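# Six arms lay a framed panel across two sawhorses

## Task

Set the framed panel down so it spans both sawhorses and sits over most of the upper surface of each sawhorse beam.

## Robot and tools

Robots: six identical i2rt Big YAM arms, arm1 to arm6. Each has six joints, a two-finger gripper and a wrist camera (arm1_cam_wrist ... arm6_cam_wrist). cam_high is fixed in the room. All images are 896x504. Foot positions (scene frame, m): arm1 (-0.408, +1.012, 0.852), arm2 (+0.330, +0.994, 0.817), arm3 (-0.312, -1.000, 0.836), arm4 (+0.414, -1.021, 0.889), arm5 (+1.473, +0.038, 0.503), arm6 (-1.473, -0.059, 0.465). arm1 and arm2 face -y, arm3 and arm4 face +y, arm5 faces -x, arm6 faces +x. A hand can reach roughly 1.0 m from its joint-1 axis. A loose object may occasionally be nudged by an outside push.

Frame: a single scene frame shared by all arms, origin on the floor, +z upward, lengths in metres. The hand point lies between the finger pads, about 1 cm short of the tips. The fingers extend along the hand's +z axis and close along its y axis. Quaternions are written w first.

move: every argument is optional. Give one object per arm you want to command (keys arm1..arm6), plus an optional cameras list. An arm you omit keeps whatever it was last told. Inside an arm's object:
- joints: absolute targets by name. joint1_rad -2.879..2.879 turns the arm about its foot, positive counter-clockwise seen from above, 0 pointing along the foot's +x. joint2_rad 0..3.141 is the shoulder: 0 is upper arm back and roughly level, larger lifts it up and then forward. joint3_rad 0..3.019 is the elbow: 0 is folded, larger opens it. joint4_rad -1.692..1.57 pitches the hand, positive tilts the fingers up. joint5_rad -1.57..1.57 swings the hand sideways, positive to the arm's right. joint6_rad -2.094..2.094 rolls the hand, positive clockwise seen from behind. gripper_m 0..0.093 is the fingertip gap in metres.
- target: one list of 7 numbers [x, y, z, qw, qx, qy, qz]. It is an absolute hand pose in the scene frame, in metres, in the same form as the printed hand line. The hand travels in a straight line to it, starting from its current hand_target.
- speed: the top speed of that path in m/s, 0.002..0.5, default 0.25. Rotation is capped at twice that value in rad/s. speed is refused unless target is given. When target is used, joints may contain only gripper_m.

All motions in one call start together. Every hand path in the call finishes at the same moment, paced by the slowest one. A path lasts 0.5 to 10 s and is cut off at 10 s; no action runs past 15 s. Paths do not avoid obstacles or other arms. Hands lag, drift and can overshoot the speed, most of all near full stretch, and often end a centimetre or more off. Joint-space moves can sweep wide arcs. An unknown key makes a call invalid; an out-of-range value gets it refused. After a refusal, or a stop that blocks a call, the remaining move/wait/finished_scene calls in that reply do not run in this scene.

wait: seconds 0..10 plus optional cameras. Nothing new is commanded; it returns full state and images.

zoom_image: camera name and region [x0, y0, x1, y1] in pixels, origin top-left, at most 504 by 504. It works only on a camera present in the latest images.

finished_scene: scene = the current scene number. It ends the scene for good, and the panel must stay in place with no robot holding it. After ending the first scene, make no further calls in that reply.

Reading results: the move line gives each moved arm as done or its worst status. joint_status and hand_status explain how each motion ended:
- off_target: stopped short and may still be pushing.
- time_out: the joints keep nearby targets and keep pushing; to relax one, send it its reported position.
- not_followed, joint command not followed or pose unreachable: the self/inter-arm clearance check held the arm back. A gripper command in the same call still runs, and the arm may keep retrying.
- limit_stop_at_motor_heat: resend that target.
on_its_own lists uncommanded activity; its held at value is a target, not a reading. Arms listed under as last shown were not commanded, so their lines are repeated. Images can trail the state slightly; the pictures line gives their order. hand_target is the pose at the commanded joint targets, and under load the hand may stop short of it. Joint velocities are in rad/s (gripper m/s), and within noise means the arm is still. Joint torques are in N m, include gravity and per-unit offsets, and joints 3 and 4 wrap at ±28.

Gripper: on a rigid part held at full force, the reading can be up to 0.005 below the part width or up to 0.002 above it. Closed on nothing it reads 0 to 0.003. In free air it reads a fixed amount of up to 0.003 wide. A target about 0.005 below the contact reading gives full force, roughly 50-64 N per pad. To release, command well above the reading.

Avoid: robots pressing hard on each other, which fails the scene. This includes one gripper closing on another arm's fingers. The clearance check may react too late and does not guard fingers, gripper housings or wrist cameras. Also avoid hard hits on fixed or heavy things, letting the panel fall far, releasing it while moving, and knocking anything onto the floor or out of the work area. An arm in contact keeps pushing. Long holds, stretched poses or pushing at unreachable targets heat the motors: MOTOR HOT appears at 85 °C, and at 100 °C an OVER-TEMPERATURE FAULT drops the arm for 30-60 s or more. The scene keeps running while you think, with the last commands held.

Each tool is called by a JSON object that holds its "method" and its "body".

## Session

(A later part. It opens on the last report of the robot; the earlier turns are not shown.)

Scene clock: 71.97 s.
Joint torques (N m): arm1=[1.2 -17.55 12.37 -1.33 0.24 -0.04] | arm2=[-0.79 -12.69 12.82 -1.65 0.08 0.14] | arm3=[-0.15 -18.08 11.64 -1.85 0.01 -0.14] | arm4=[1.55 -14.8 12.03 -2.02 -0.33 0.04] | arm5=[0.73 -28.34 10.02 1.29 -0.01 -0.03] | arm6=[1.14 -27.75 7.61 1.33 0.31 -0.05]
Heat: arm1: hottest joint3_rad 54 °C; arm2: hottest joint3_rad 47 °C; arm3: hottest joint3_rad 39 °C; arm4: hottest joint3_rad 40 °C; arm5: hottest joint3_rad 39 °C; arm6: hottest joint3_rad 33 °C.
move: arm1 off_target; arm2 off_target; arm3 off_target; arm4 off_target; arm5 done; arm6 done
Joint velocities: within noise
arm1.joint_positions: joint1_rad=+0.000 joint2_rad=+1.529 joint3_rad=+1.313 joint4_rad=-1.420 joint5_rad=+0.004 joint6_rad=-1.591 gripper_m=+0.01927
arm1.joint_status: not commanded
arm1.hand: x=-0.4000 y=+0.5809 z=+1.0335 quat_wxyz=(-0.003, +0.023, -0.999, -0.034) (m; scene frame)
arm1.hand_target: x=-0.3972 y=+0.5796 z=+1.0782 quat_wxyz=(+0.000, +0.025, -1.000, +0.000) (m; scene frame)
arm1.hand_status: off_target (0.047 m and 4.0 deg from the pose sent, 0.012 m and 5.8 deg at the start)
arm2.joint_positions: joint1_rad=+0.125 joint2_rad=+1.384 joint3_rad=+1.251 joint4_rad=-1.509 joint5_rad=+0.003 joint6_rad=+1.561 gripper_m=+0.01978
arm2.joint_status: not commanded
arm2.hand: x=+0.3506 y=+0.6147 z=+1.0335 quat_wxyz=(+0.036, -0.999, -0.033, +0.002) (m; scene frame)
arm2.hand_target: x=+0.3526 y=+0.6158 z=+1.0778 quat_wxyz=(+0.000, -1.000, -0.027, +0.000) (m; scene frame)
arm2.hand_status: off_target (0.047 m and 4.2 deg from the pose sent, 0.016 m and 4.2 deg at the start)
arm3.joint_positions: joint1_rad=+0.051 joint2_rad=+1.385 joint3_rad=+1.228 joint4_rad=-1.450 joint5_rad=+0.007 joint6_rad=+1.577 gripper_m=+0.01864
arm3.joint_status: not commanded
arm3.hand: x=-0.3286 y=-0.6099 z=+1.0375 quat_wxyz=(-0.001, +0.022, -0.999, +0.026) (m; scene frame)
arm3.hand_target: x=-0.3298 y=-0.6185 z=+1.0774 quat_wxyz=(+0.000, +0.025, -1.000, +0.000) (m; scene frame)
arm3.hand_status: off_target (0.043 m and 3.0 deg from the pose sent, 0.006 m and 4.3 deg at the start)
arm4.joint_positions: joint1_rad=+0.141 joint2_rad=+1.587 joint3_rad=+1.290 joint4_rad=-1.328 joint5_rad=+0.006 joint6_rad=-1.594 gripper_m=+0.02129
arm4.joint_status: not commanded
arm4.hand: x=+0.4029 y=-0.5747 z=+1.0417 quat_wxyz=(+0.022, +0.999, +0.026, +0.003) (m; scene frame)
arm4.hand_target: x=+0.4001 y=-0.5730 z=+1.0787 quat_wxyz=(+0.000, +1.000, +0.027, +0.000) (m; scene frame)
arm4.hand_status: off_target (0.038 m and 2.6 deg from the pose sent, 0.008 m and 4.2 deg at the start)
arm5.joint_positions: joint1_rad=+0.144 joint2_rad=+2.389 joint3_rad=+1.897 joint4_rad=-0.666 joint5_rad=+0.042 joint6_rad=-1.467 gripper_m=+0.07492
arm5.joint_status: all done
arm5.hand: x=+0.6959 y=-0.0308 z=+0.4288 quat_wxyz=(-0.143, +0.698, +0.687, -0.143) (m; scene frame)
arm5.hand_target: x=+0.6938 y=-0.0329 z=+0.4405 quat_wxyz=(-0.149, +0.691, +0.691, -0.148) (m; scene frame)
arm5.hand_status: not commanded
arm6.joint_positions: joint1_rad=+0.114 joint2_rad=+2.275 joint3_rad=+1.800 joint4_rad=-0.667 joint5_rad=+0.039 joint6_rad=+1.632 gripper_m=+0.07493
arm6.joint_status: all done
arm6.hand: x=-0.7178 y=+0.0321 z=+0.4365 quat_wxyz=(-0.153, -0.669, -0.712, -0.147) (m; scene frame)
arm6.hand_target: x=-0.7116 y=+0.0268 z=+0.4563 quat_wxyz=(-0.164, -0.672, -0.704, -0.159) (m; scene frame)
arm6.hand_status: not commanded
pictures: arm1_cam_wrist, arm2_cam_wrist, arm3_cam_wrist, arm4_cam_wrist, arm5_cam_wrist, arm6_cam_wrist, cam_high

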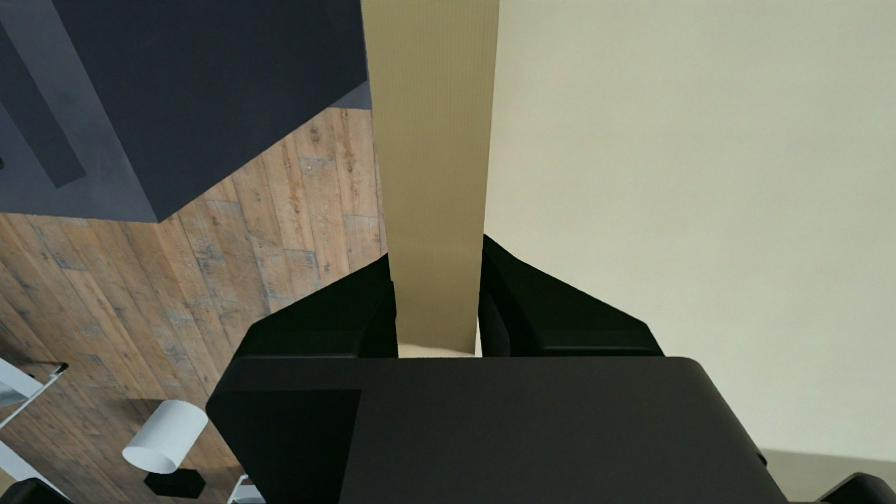

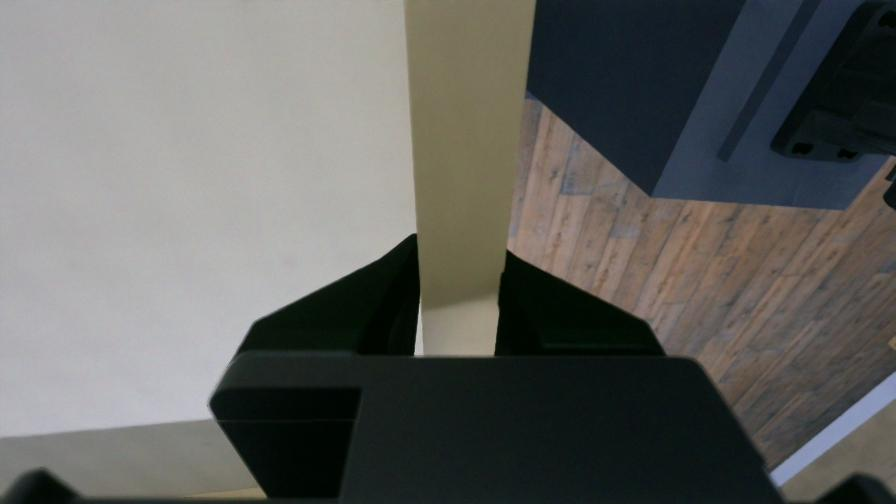

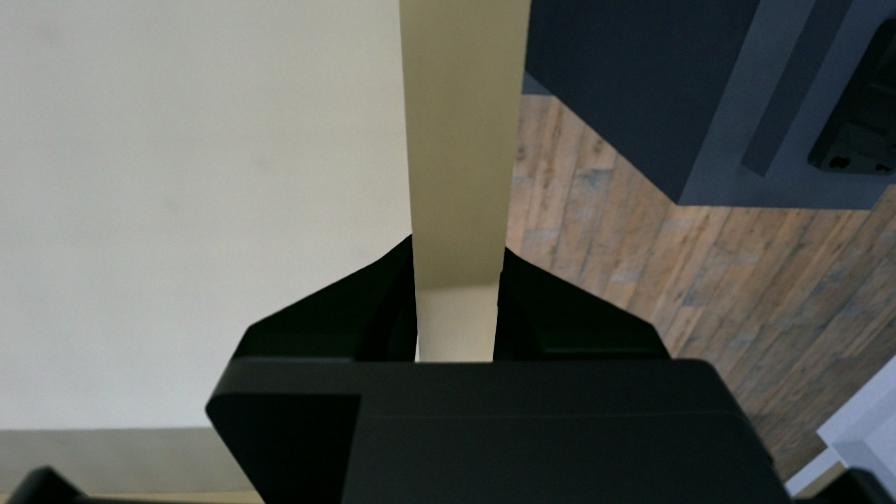

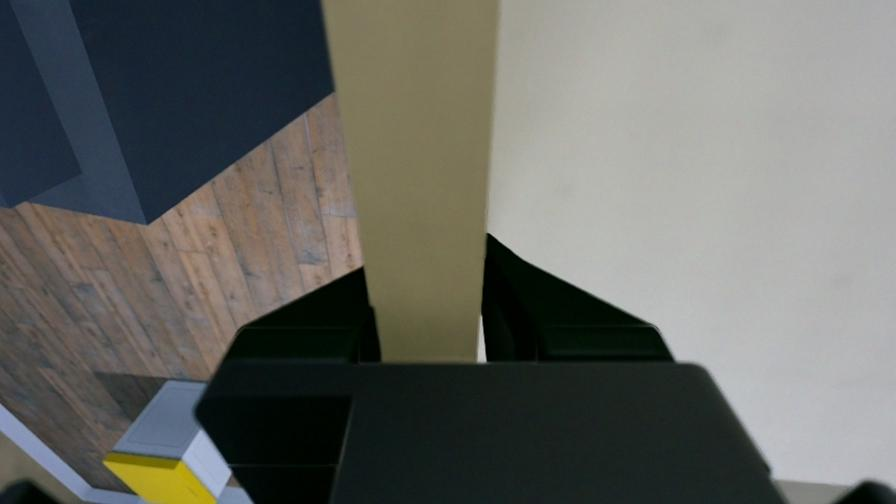

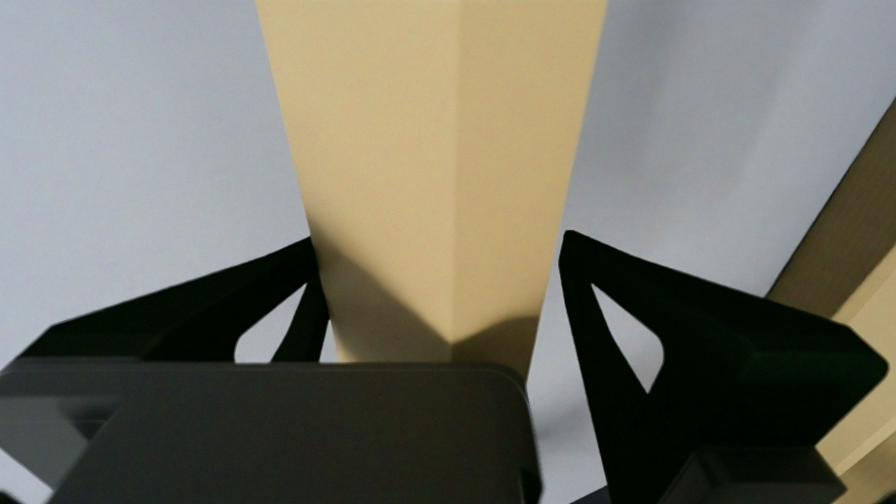

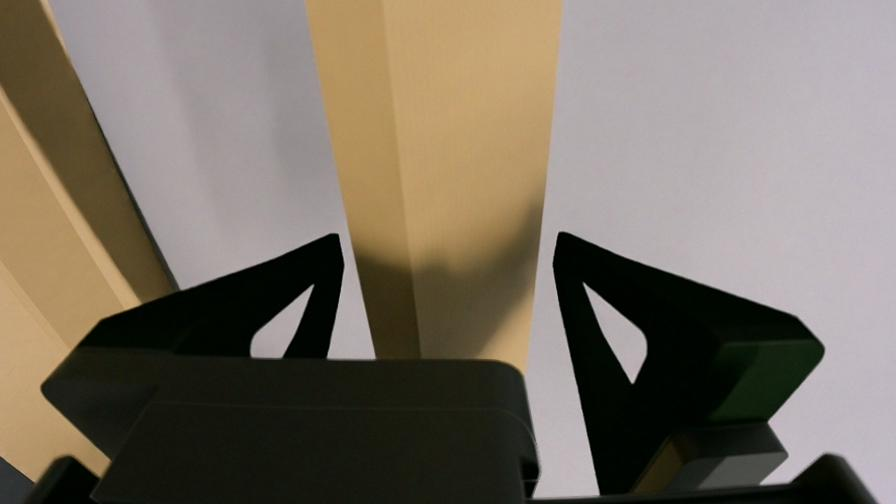

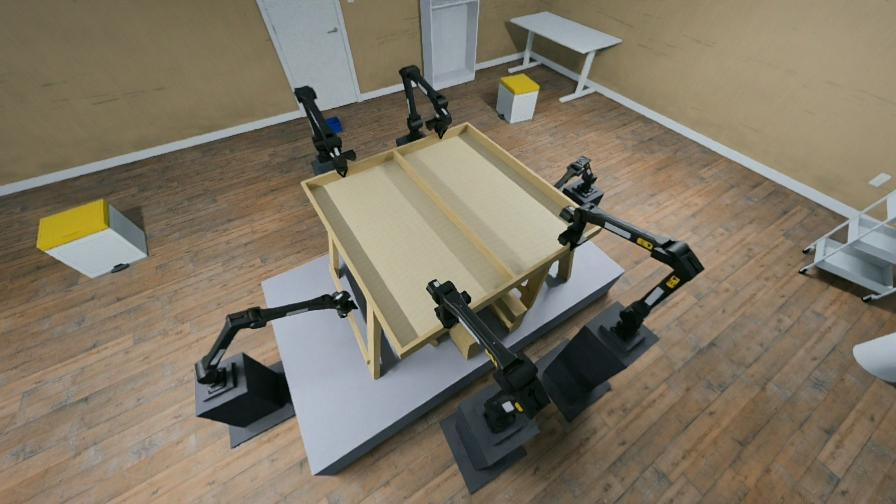

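{"method": "move", "body": {"arm1": {"target":[-0.399,0.58,1.025,0,-0.025,1,0],"speed":0.03}, "arm2": {"target":[0.351,0.614,1.025,0,1,0.027,0],"speed":0.03}, "arm3": {"target":[-0.329,-0.613,1.03,0,-0.025,1,0],"speed":0.03}, "arm4": {"target":[0.402,-0.573,1.03,0,1,0.027,0],"speed":0.03}, "cameras": ["cam_high"]}}

{"method": "move", "body": {"arm6": {"target":[-0.80,0.02,0.60,0.153,0.69,0.69,0.153],"speed":0.1}, "arm5": {"target":[0.78,-0.02,0.60,-0.153,0.69,0.69,-0.153],"speed":0.1}}}

Scene clock: 74.63 s.
Joint torques (N m): arm1=[0.79 -14.04 8.03 0.75 0.21 -0.09] | arm2=[-1.2 -9.7 8.35 0.4 0.1 0.1] | arm3=[-0.38 -14.92 8.59 0.06 0.11 -0.17] | arm4=[1.2 -12.86 9.28 -0.76 -0.13 0] | arm5=[0.79 -28.34 10.03 1.31 -0.01 -0.04] | arm6=[1.14 -27.75 7.62 1.32 0.31 -0.05]
Heat: arm1: hottest joint3_rad 53 °C; arm2: hottest joint3_rad 46 °C; arm3: hottest joint3_rad 39 °C; arm4: hottest joint3_rad 41 °C; arm5: hottest joint3_rad 39 °C; arm6: hottest joint3_rad 33 °C.
move: arm1 done; arm2 done; arm3 off_target; arm4 off_target
Joint velocities: within noise
arm1.joint_positions: joint1_rad=+0.000 joint2_rad=+1.510 joint3_rad=+1.257 joint4_rad=-1.334 joint5_rad=+0.005 joint6_rad=-1.591 gripper_m=+0.01774
arm1.joint_status: not commanded
arm1.hand: x=-0.4001 y=+0.5795 z=+1.0199 quat_wxyz=(-0.002, +0.022, -1.000, -0.010) (m; scene frame)
arm1.hand_target: x=-0.3990 y=+0.5800 z=+1.0251 quat_wxyz=(+0.000, +0.025, -1.000, +0.000) (m; scene frame)
arm1.hand_status: done (0.005 m and 1.2 deg from the pose sent, 0.009 m and 4.0 deg at the start)
arm2.joint_positions: joint1_rad=+0.125 joint2_rad=+1.365 joint3_rad=+1.186 joint4_rad=-1.421 joint5_rad=+0.003 joint6_rad=+1.561 gripper_m=+0.01850
arm2.joint_status: not commanded
arm2.hand: x=+0.3506 y=+0.6145 z=+1.0151 quat_wxyz=(+0.016, -0.999, -0.033, +0.002) (m; scene frame)
arm2.hand_target: x=+0.3509 y=+0.6140 z=+1.0250 quat_wxyz=(+0.000, -1.000, -0.027, +0.000) (m; scene frame)
arm2.hand_status: done (0.010 m and 1.9 deg from the pose sent, 0.009 m and 4.2 deg at the start)
arm3.joint_positions: joint1_rad=+0.051 joint2_rad=+1.381 joint3_rad=+1.168 joint4_rad=-1.368 joint5_rad=+0.004 joint6_rad=+1.577 gripper_m=+0.01824
arm3.joint_status: not commanded
arm3.hand: x=-0.3291 y=-0.6096 z=+1.0163 quat_wxyz=(+0.001, +0.022, -1.000, +0.013) (m; scene frame)
arm3.hand_target: x=-0.3289 y=-0.6131 z=+1.0296 quat_wxyz=(+0.000, +0.025, -1.000, +0.000) (m; scene frame)
arm3.hand_status: off_target (0.014 m and 1.5 deg from the pose sent, 0.008 m and 3.0 deg at the start)
arm4.joint_positions: joint1_rad=+0.140 joint2_rad=+1.593 joint3_rad=+1.228 joint4_rad=-1.230 joint5_rad=+0.001 joint6_rad=-1.594 gripper_m=+0.02013
arm4.joint_status: not commanded
arm4.hand: x=+0.4022 y=-0.5735 z=+1.0160 quat_wxyz=(+0.008, +1.000, +0.025, +0.000) (m; scene frame)
arm4.hand_target: x=+0.4019 y=-0.5732 z=+1.0298 quat_wxyz=(+0.000, +1.000, +0.027, +0.000) (m; scene frame)
arm4.hand_status: off_target (0.014 m and 0.9 deg from the pose sent, 0.012 m and 2.5 deg at the start)
arm5, arm6: as last shown
arm5.hand_target: x=+0.6938 y=-0.0329 z=+0.4404 quat_wxyz=(-0.149, +0.691, +0.691, -0.148) (m; scene frame)
pictures: cam_high

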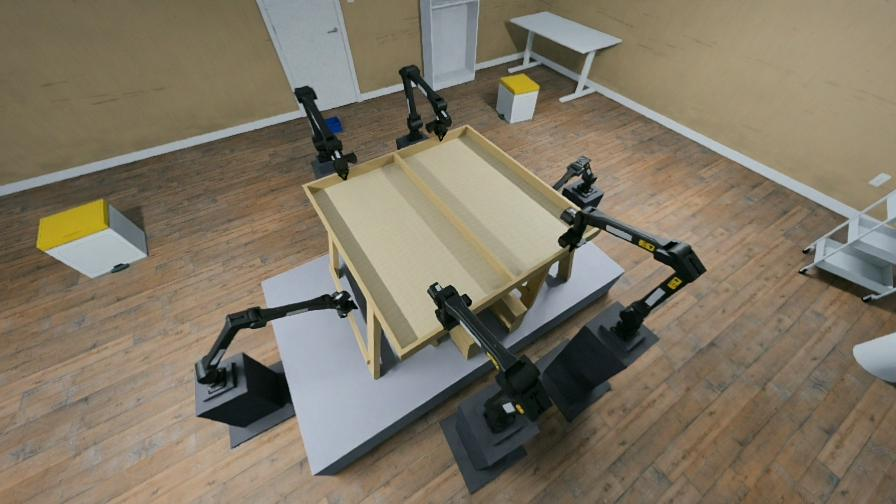

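Scene clock: 77.33 s.
Joint torques (N m): arm1=[0.79 -14.04 8.03 0.73 0.2 -0.08] | arm2=[-1.14 -9.7 8.35 0.39 0.11 0.1] | arm3=[-0.38 -14.97 8.59 0.08 0.11 -0.17] | arm4=[1.26 -12.69 9.29 -0.77 -0.13 0] | arm5=[0.26 -22.36 10.4 0.73 -0.14 -0.04] | arm6=[1.55 -24.23 8.01 0.62 0.31 -0.01]
Heat: arm1: hottest joint3_rad 52 °C; arm2: hottest joint3_rad 46 °C; arm3: hottest joint3_rad 38 °C; arm4: hottest joint3_rad 41 °C; arm5: hottest joint3_rad 38 °C; arm6: hottest joint3_rad 33 °C.
move: arm5 done; arm6 off_target
Joint velocities: within noise
arm1: as last shown
arm2.joint_positions: joint1_rad=+0.125 joint2_rad=+1.365 joint3_rad=+1.185 joint4_rad=-1.421 joint5_rad=+0.003 joint6_rad=+1.561 gripper_m=+0.01849
arm2.joint_status: not commanded
arm2.hand: x=+0.3506 y=+0.6146 z=+1.0150 quat_wxyz=(+0.016, -0.999, -0.033, +0.002) (m; scene frame)
arm2.hand_target: x=+0.3509 y=+0.6141 z=+1.0249 quat_wxyz=(+0.000, -1.000, -0.027, +0.000) (m; scene frame)
arm2.hand_status: not commanded
arm3.joint_positions: joint1_rad=+0.051 joint2_rad=+1.381 joint3_rad=+1.168 joint4_rad=-1.368 joint5_rad=+0.004 joint6_rad=+1.577 gripper_m=+0.01823
arm3.joint_status: not commanded
arm3.hand: x=-0.3292 y=-0.6095 z=+1.0162 quat_wxyz=(+0.001, +0.022, -1.000, +0.013) (m; scene frame)
arm3.hand_target: x=-0.3289 y=-0.6130 z=+1.0296 quat_wxyz=(+0.000, +0.025, -1.000, +0.000) (m; scene frame)
arm3.hand_status: not commanded
arm4.joint_positions: joint1_rad=+0.140 joint2_rad=+1.593 joint3_rad=+1.228 joint4_rad=-1.230 joint5_rad=+0.001 joint6_rad=-1.594 gripper_m=+0.02010
arm4.joint_status: not commanded
arm4.hand: x=+0.4022 y=-0.5734 z=+1.0160 quat_wxyz=(+0.008, +1.000, +0.025, +0.000) (m; scene frame)
arm4.hand_target: x=+0.4019 y=-0.5731 z=+1.0298 quat_wxyz=(+0.000, +1.000, +0.027, +0.000) (m; scene frame)
arm4.hand_status: not commanded
arm5.joint_positions: joint1_rad=+0.144 joint2_rad=+1.962 joint3_rad=+1.631 joint4_rad=-0.774 joint5_rad=+0.042 joint6_rad=-1.472 gripper_m=+0.07492
arm5.joint_status: not commanded
arm5.hand: x=+0.7731 y=-0.0231 z=+0.6061 quat_wxyz=(-0.159, +0.692, +0.685, -0.163) (m; scene frame)
arm5.hand_target: x=+0.7799 y=-0.0201 z=+0.6002 quat_wxyz=(-0.153, +0.690, +0.690, -0.153) (m; scene frame)
arm5.hand_status: done (0.010 m and 1.5 deg from the pose sent, 0.191 m and 1.9 deg at the start)
arm6.joint_positions: joint1_rad=+0.114 joint2_rad=+1.925 joint3_rad=+1.611 joint4_rad=-0.841 joint5_rad=+0.041 joint6_rad=+1.679 gripper_m=+0.07493
arm6.joint_status: not commanded
arm6.hand: x=-0.7979 y=+0.0228 z=+0.5793 quat_wxyz=(-0.146, -0.687, -0.697, -0.145) (m; scene frame)
arm6.hand_target: x=-0.7999 y=+0.0202 z=+0.5996 quat_wxyz=(-0.153, -0.690, -0.690, -0.153) (m; scene frame)
arm6.hand_status: off_target (0.021 m and 1.5 deg from the pose sent, 0.183 m and 3.6 deg at the start)
pictures: arm1_cam_wrist, arm2_cam_wrist, arm3_cam_wrist, arm4_cam_wrist, arm5_cam_wrist, arm6_cam_wrist, cam_high

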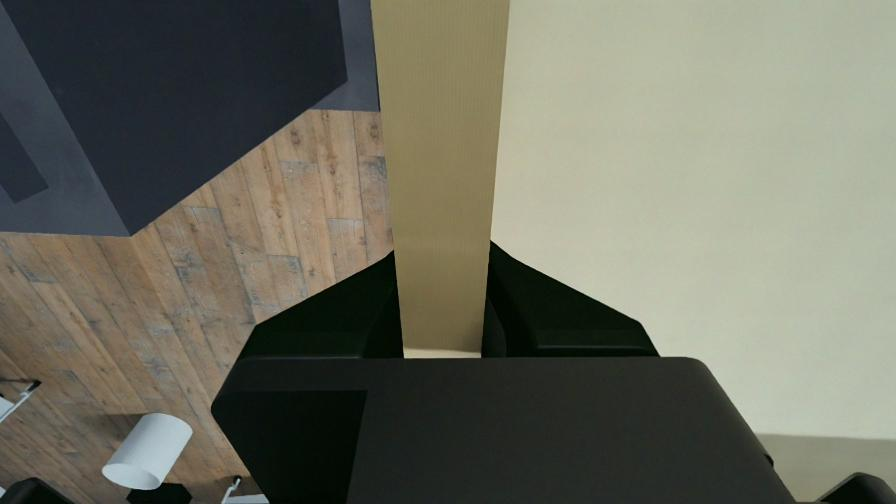

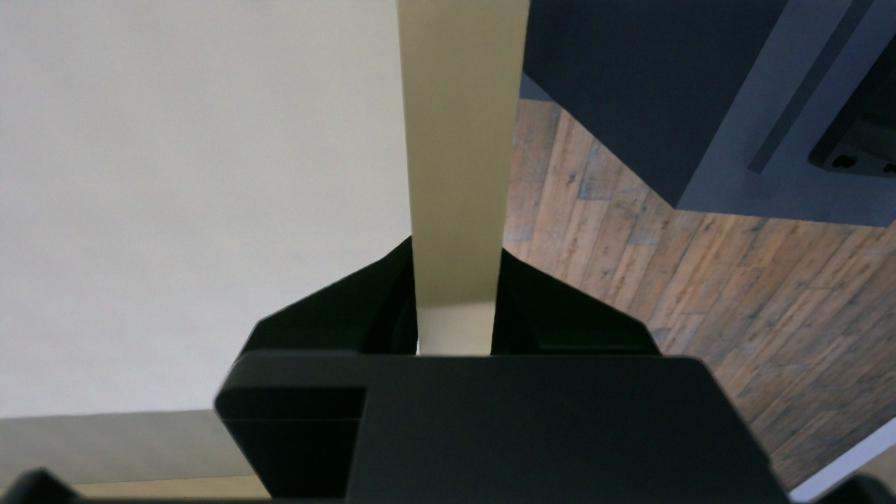

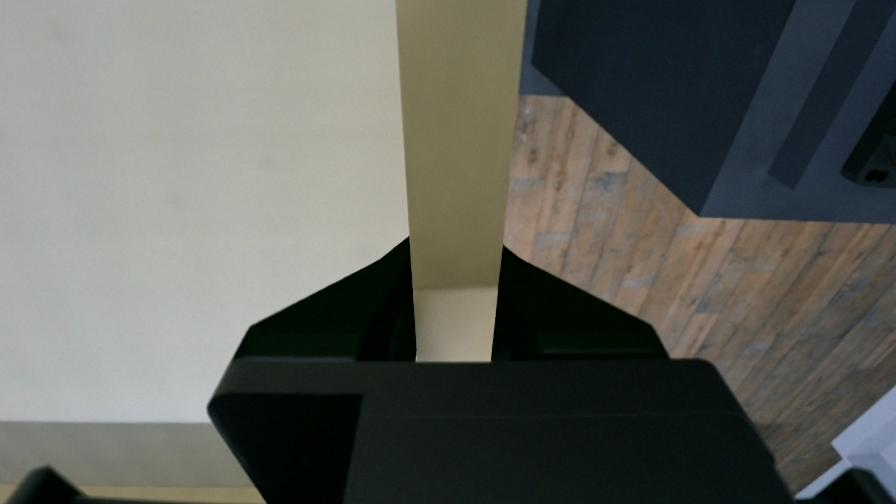

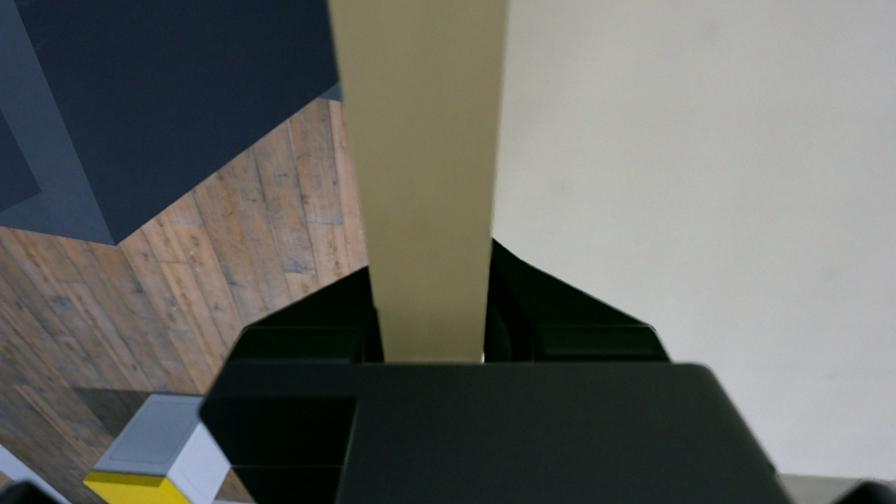

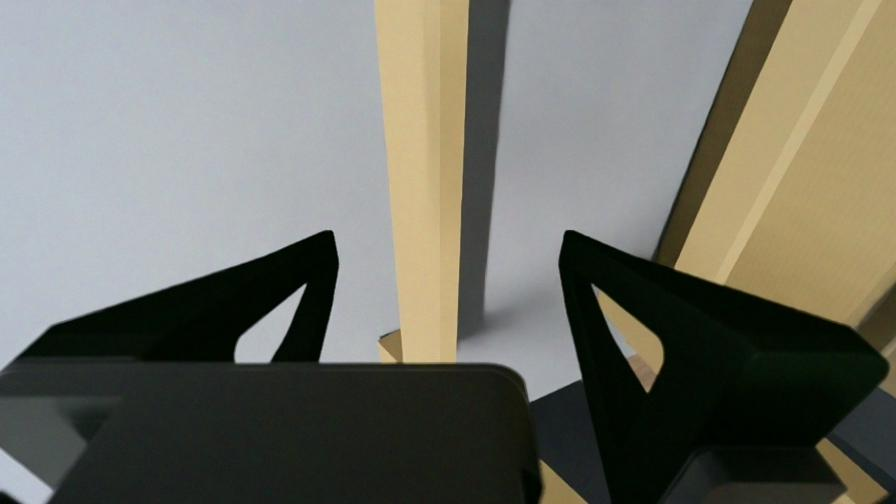

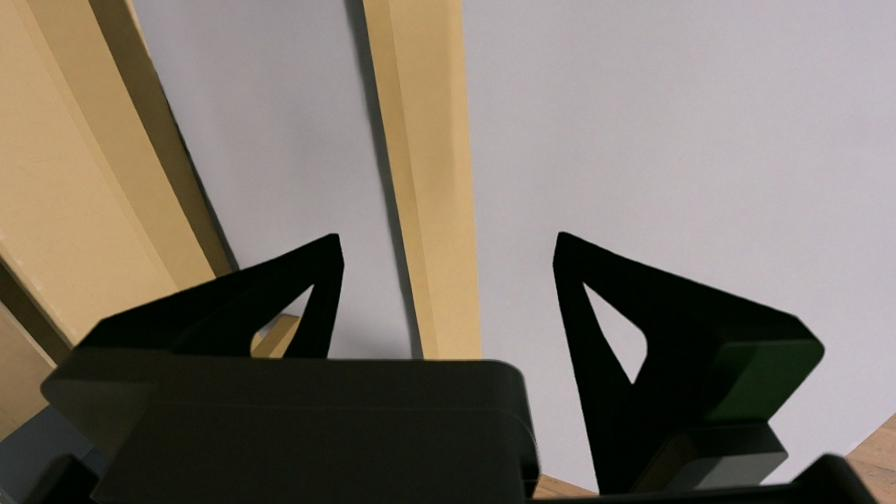

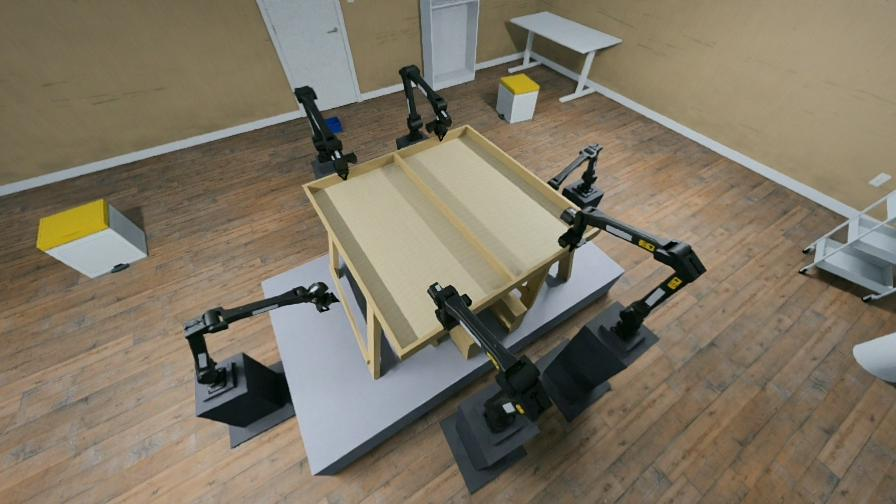

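{"method": "move", "body": {"arm1": {"target":[-0.40,0.58,1.012,0,-0.025,1,0],"speed":0.03}, "arm2": {"target":[0.351,0.614,1.012,0,1,0.027,0],"speed":0.03}, "arm3": {"target":[-0.329,-0.611,1.012,0,-0.025,1,0],"speed":0.03}, "arm4": {"target":[0.402,-0.573,1.010,0,1,0.027,0],"speed":0.03}, "arm6": {"target":[-1.0,0.0,0.8,0.153,0.69,0.69,0.153],"speed":0.2}, "arm5": {"target":[1.0,0.0,0.8,-0.153,0.69,0.69,-0.153],"speed":0.2}}}

Scene clock: 80.10 s.
Joint torques (N m): arm1=[0.62 -12.51 7.1 1.25 0.18 -0.11] | arm2=[-1.26 -8.29 7.12 0.85 0.11 0.1] | arm3=[-0.44 -12.45 7.17 0.95 0.11 -0.18] | arm4=[1.08 -10.4 7.75 0.25 -0.1 -0.01] | arm5=[0.44 -10.7 11.11 0.77 -0.11 -0.02] | arm6=[2.08 -12.34 9.31 0.64 0.31 -0.02]
Heat: arm1: hottest joint3_rad 50 °C; arm2: hottest joint3_rad 45 °C; arm3: hottest joint3_rad 38 °C; arm4: hottest joint3_rad 41 °C; arm5: hottest joint3_rad 38 °C; arm6: hottest joint3_rad 33 °C.
move: arm1 done; arm2 done; arm3 done; arm4 done; arm5 off_target; arm6 done
Joint velocities: within noise
arm1.joint_positions: joint1_rad=+0.000 joint2_rad=+1.500 joint3_rad=+1.244 joint4_rad=-1.312 joint5_rad=+0.006 joint6_rad=-1.591 gripper_m=+0.01754
arm1.joint_status: not commanded
arm1.hand: x=-0.4002 y=+0.5788 z=+1.0193 quat_wxyz=(-0.002, +0.022, -1.000, +0.000) (m; scene frame)
arm1.hand_target: x=-0.4000 y=+0.5800 z=+1.0121 quat_wxyz=(+0.000, +0.025, -1.000, +0.000) (m; scene frame)
arm1.hand_status: done (0.007 m and 0.4 deg from the pose sent, 0.008 m and 1.2 deg at the start)
arm2.joint_positions: joint1_rad=+0.125 joint2_rad=+1.355 joint3_rad=+1.174 joint4_rad=-1.398 joint5_rad=+0.003 joint6_rad=+1.561 gripper_m=+0.01815
arm2.joint_status: not commanded
arm2.hand: x=+0.3507 y=+0.6133 z=+1.0142 quat_wxyz=(+0.005, -0.999, -0.033, +0.002) (m; scene frame)
arm2.hand_target: x=+0.3509 y=+0.6140 z=+1.0120 quat_wxyz=(+0.000, -1.000, -0.027, +0.000) (m; scene frame)
arm2.hand_status: done (0.002 m and 0.9 deg from the pose sent, 0.003 m and 2.0 deg at the start)
arm3.joint_positions: joint1_rad=+0.051 joint2_rad=+1.369 joint3_rad=+1.153 joint4_rad=-1.341 joint5_rad=+0.004 joint6_rad=+1.577 gripper_m=+0.01801
arm3.joint_status: not commanded
arm3.hand: x=-0.3292 y=-0.6081 z=+1.0154 quat_wxyz=(+0.001, +0.022, -1.000, +0.000) (m; scene frame)
arm3.hand_target: x=-0.3289 y=-0.6109 z=+1.0121 quat_wxyz=(+0.000, +0.025, -1.000, +0.000) (m; scene frame)
arm3.hand_status: done (0.005 m and 0.3 deg from the pose sent, 0.005 m and 1.5 deg at the start)
arm4.joint_positions: joint1_rad=+0.140 joint2_rad=+1.584 joint3_rad=+1.213 joint4_rad=-1.204 joint5_rad=+0.001 joint6_rad=-1.594 gripper_m=+0.01937
arm4.joint_status: not commanded
arm4.hand: x=+0.4022 y=-0.5725 z=+1.0149 quat_wxyz=(-0.003, +1.000, +0.025, +0.000) (m; scene frame)
arm4.hand_target: x=+0.4019 y=-0.5730 z=+1.0101 quat_wxyz=(+0.000, +1.000, +0.027, +0.000) (m; scene frame)
arm4.hand_status: done (0.005 m and 0.4 deg from the pose sent, 0.006 m and 0.9 deg at the start)
arm5.joint_positions: joint1_rad=+0.144 joint2_rad=+1.288 joint3_rad=+1.338 joint4_rad=-1.147 joint5_rad=+0.042 joint6_rad=-1.472 gripper_m=+0.07492
arm5.joint_status: not commanded
arm5.hand: x=+0.9958 y=-0.0012 z=+0.8105 quat_wxyz=(-0.162, +0.692, +0.684, -0.166) (m; scene frame)
arm5.hand_target: x=+1.0000 y=-0.0001 z=+0.8002 quat_wxyz=(-0.153, +0.690, +0.690, -0.153) (m; scene frame)
arm5.hand_status: off_target (0.011 m and 1.9 deg from the pose sent, 0.299 m and 1.5 deg at the start)
arm6.joint_positions: joint1_rad=+0.114 joint2_rad=+1.327 joint3_rad=+1.429 joint4_rad=-1.248 joint5_rad=+0.045 joint6_rad=+1.687 gripper_m=+0.07493
arm6.joint_status: not commanded
arm6.hand: x=-0.9972 y=-0.0016 z=+0.7903 quat_wxyz=(-0.150, -0.689, -0.694, -0.148) (m; scene frame)
arm6.hand_target: x=-1.0000 y=+0.0000 z=+0.7999 quat_wxyz=(-0.153, -0.690, -0.690, -0.153) (m; scene frame)
arm6.hand_status: done (0.010 m and 0.8 deg from the pose sent, 0.300 m and 1.5 deg at the start)
pictures: arm1_cam_wrist, arm2_cam_wrist, arm3_cam_wrist, arm4_cam_wrist, arm5_cam_wrist, arm6_cam_wrist, cam_high

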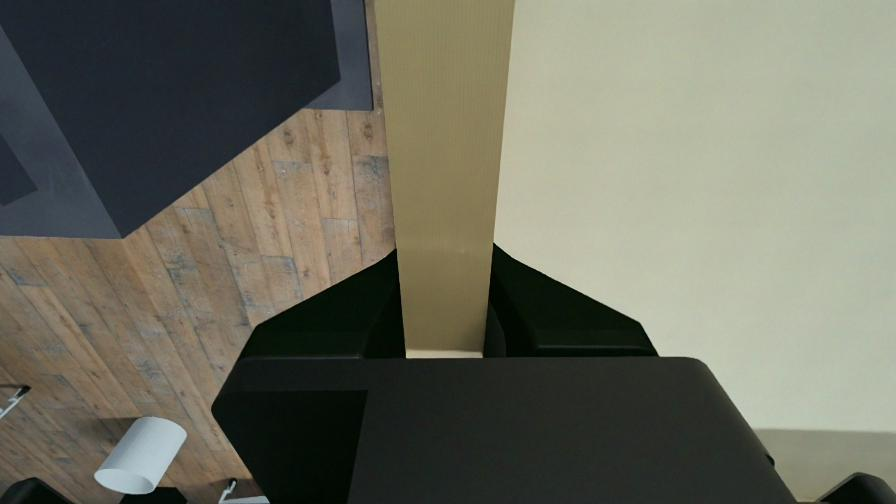

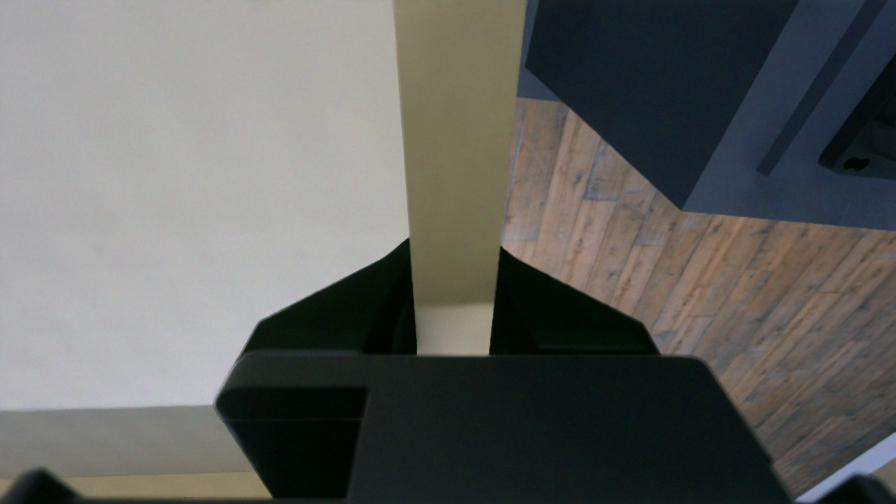

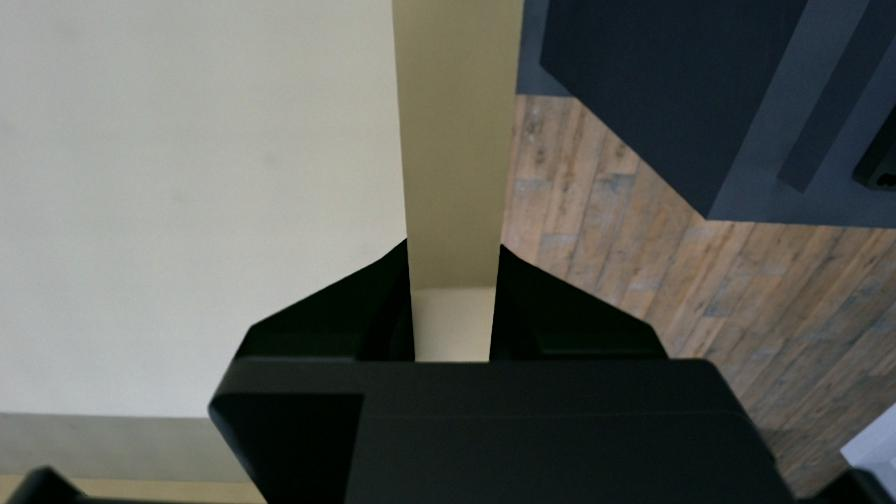

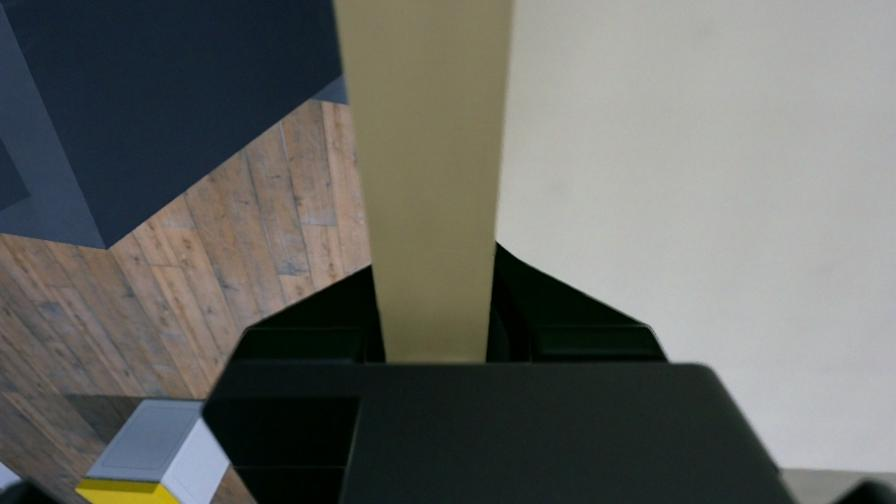

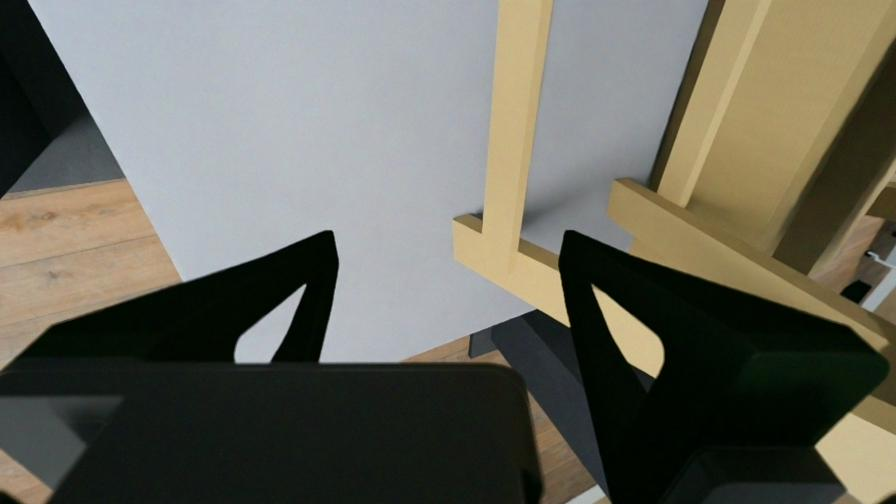

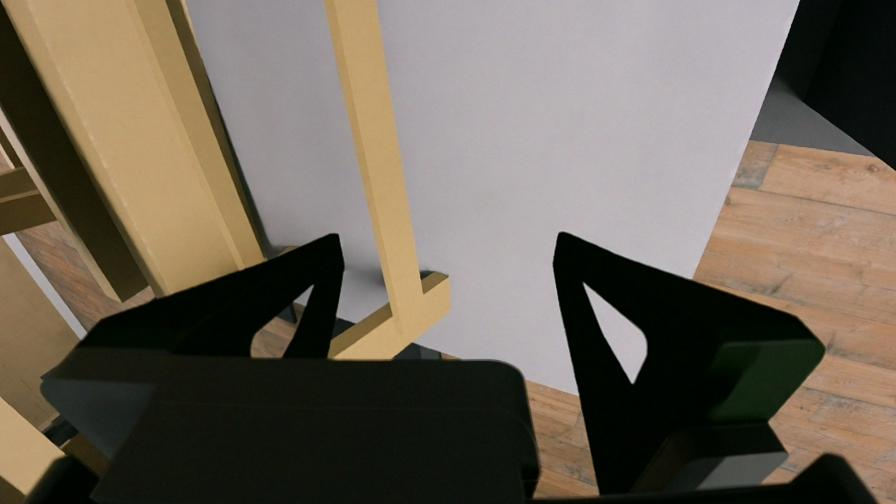

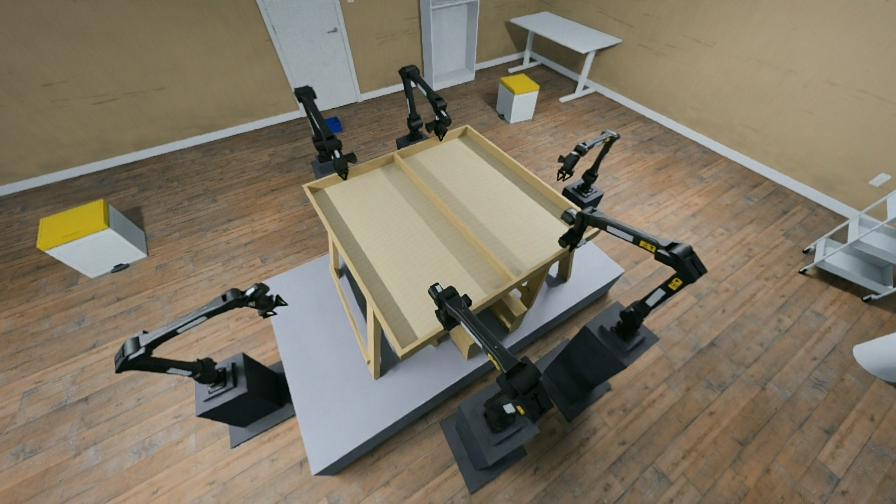

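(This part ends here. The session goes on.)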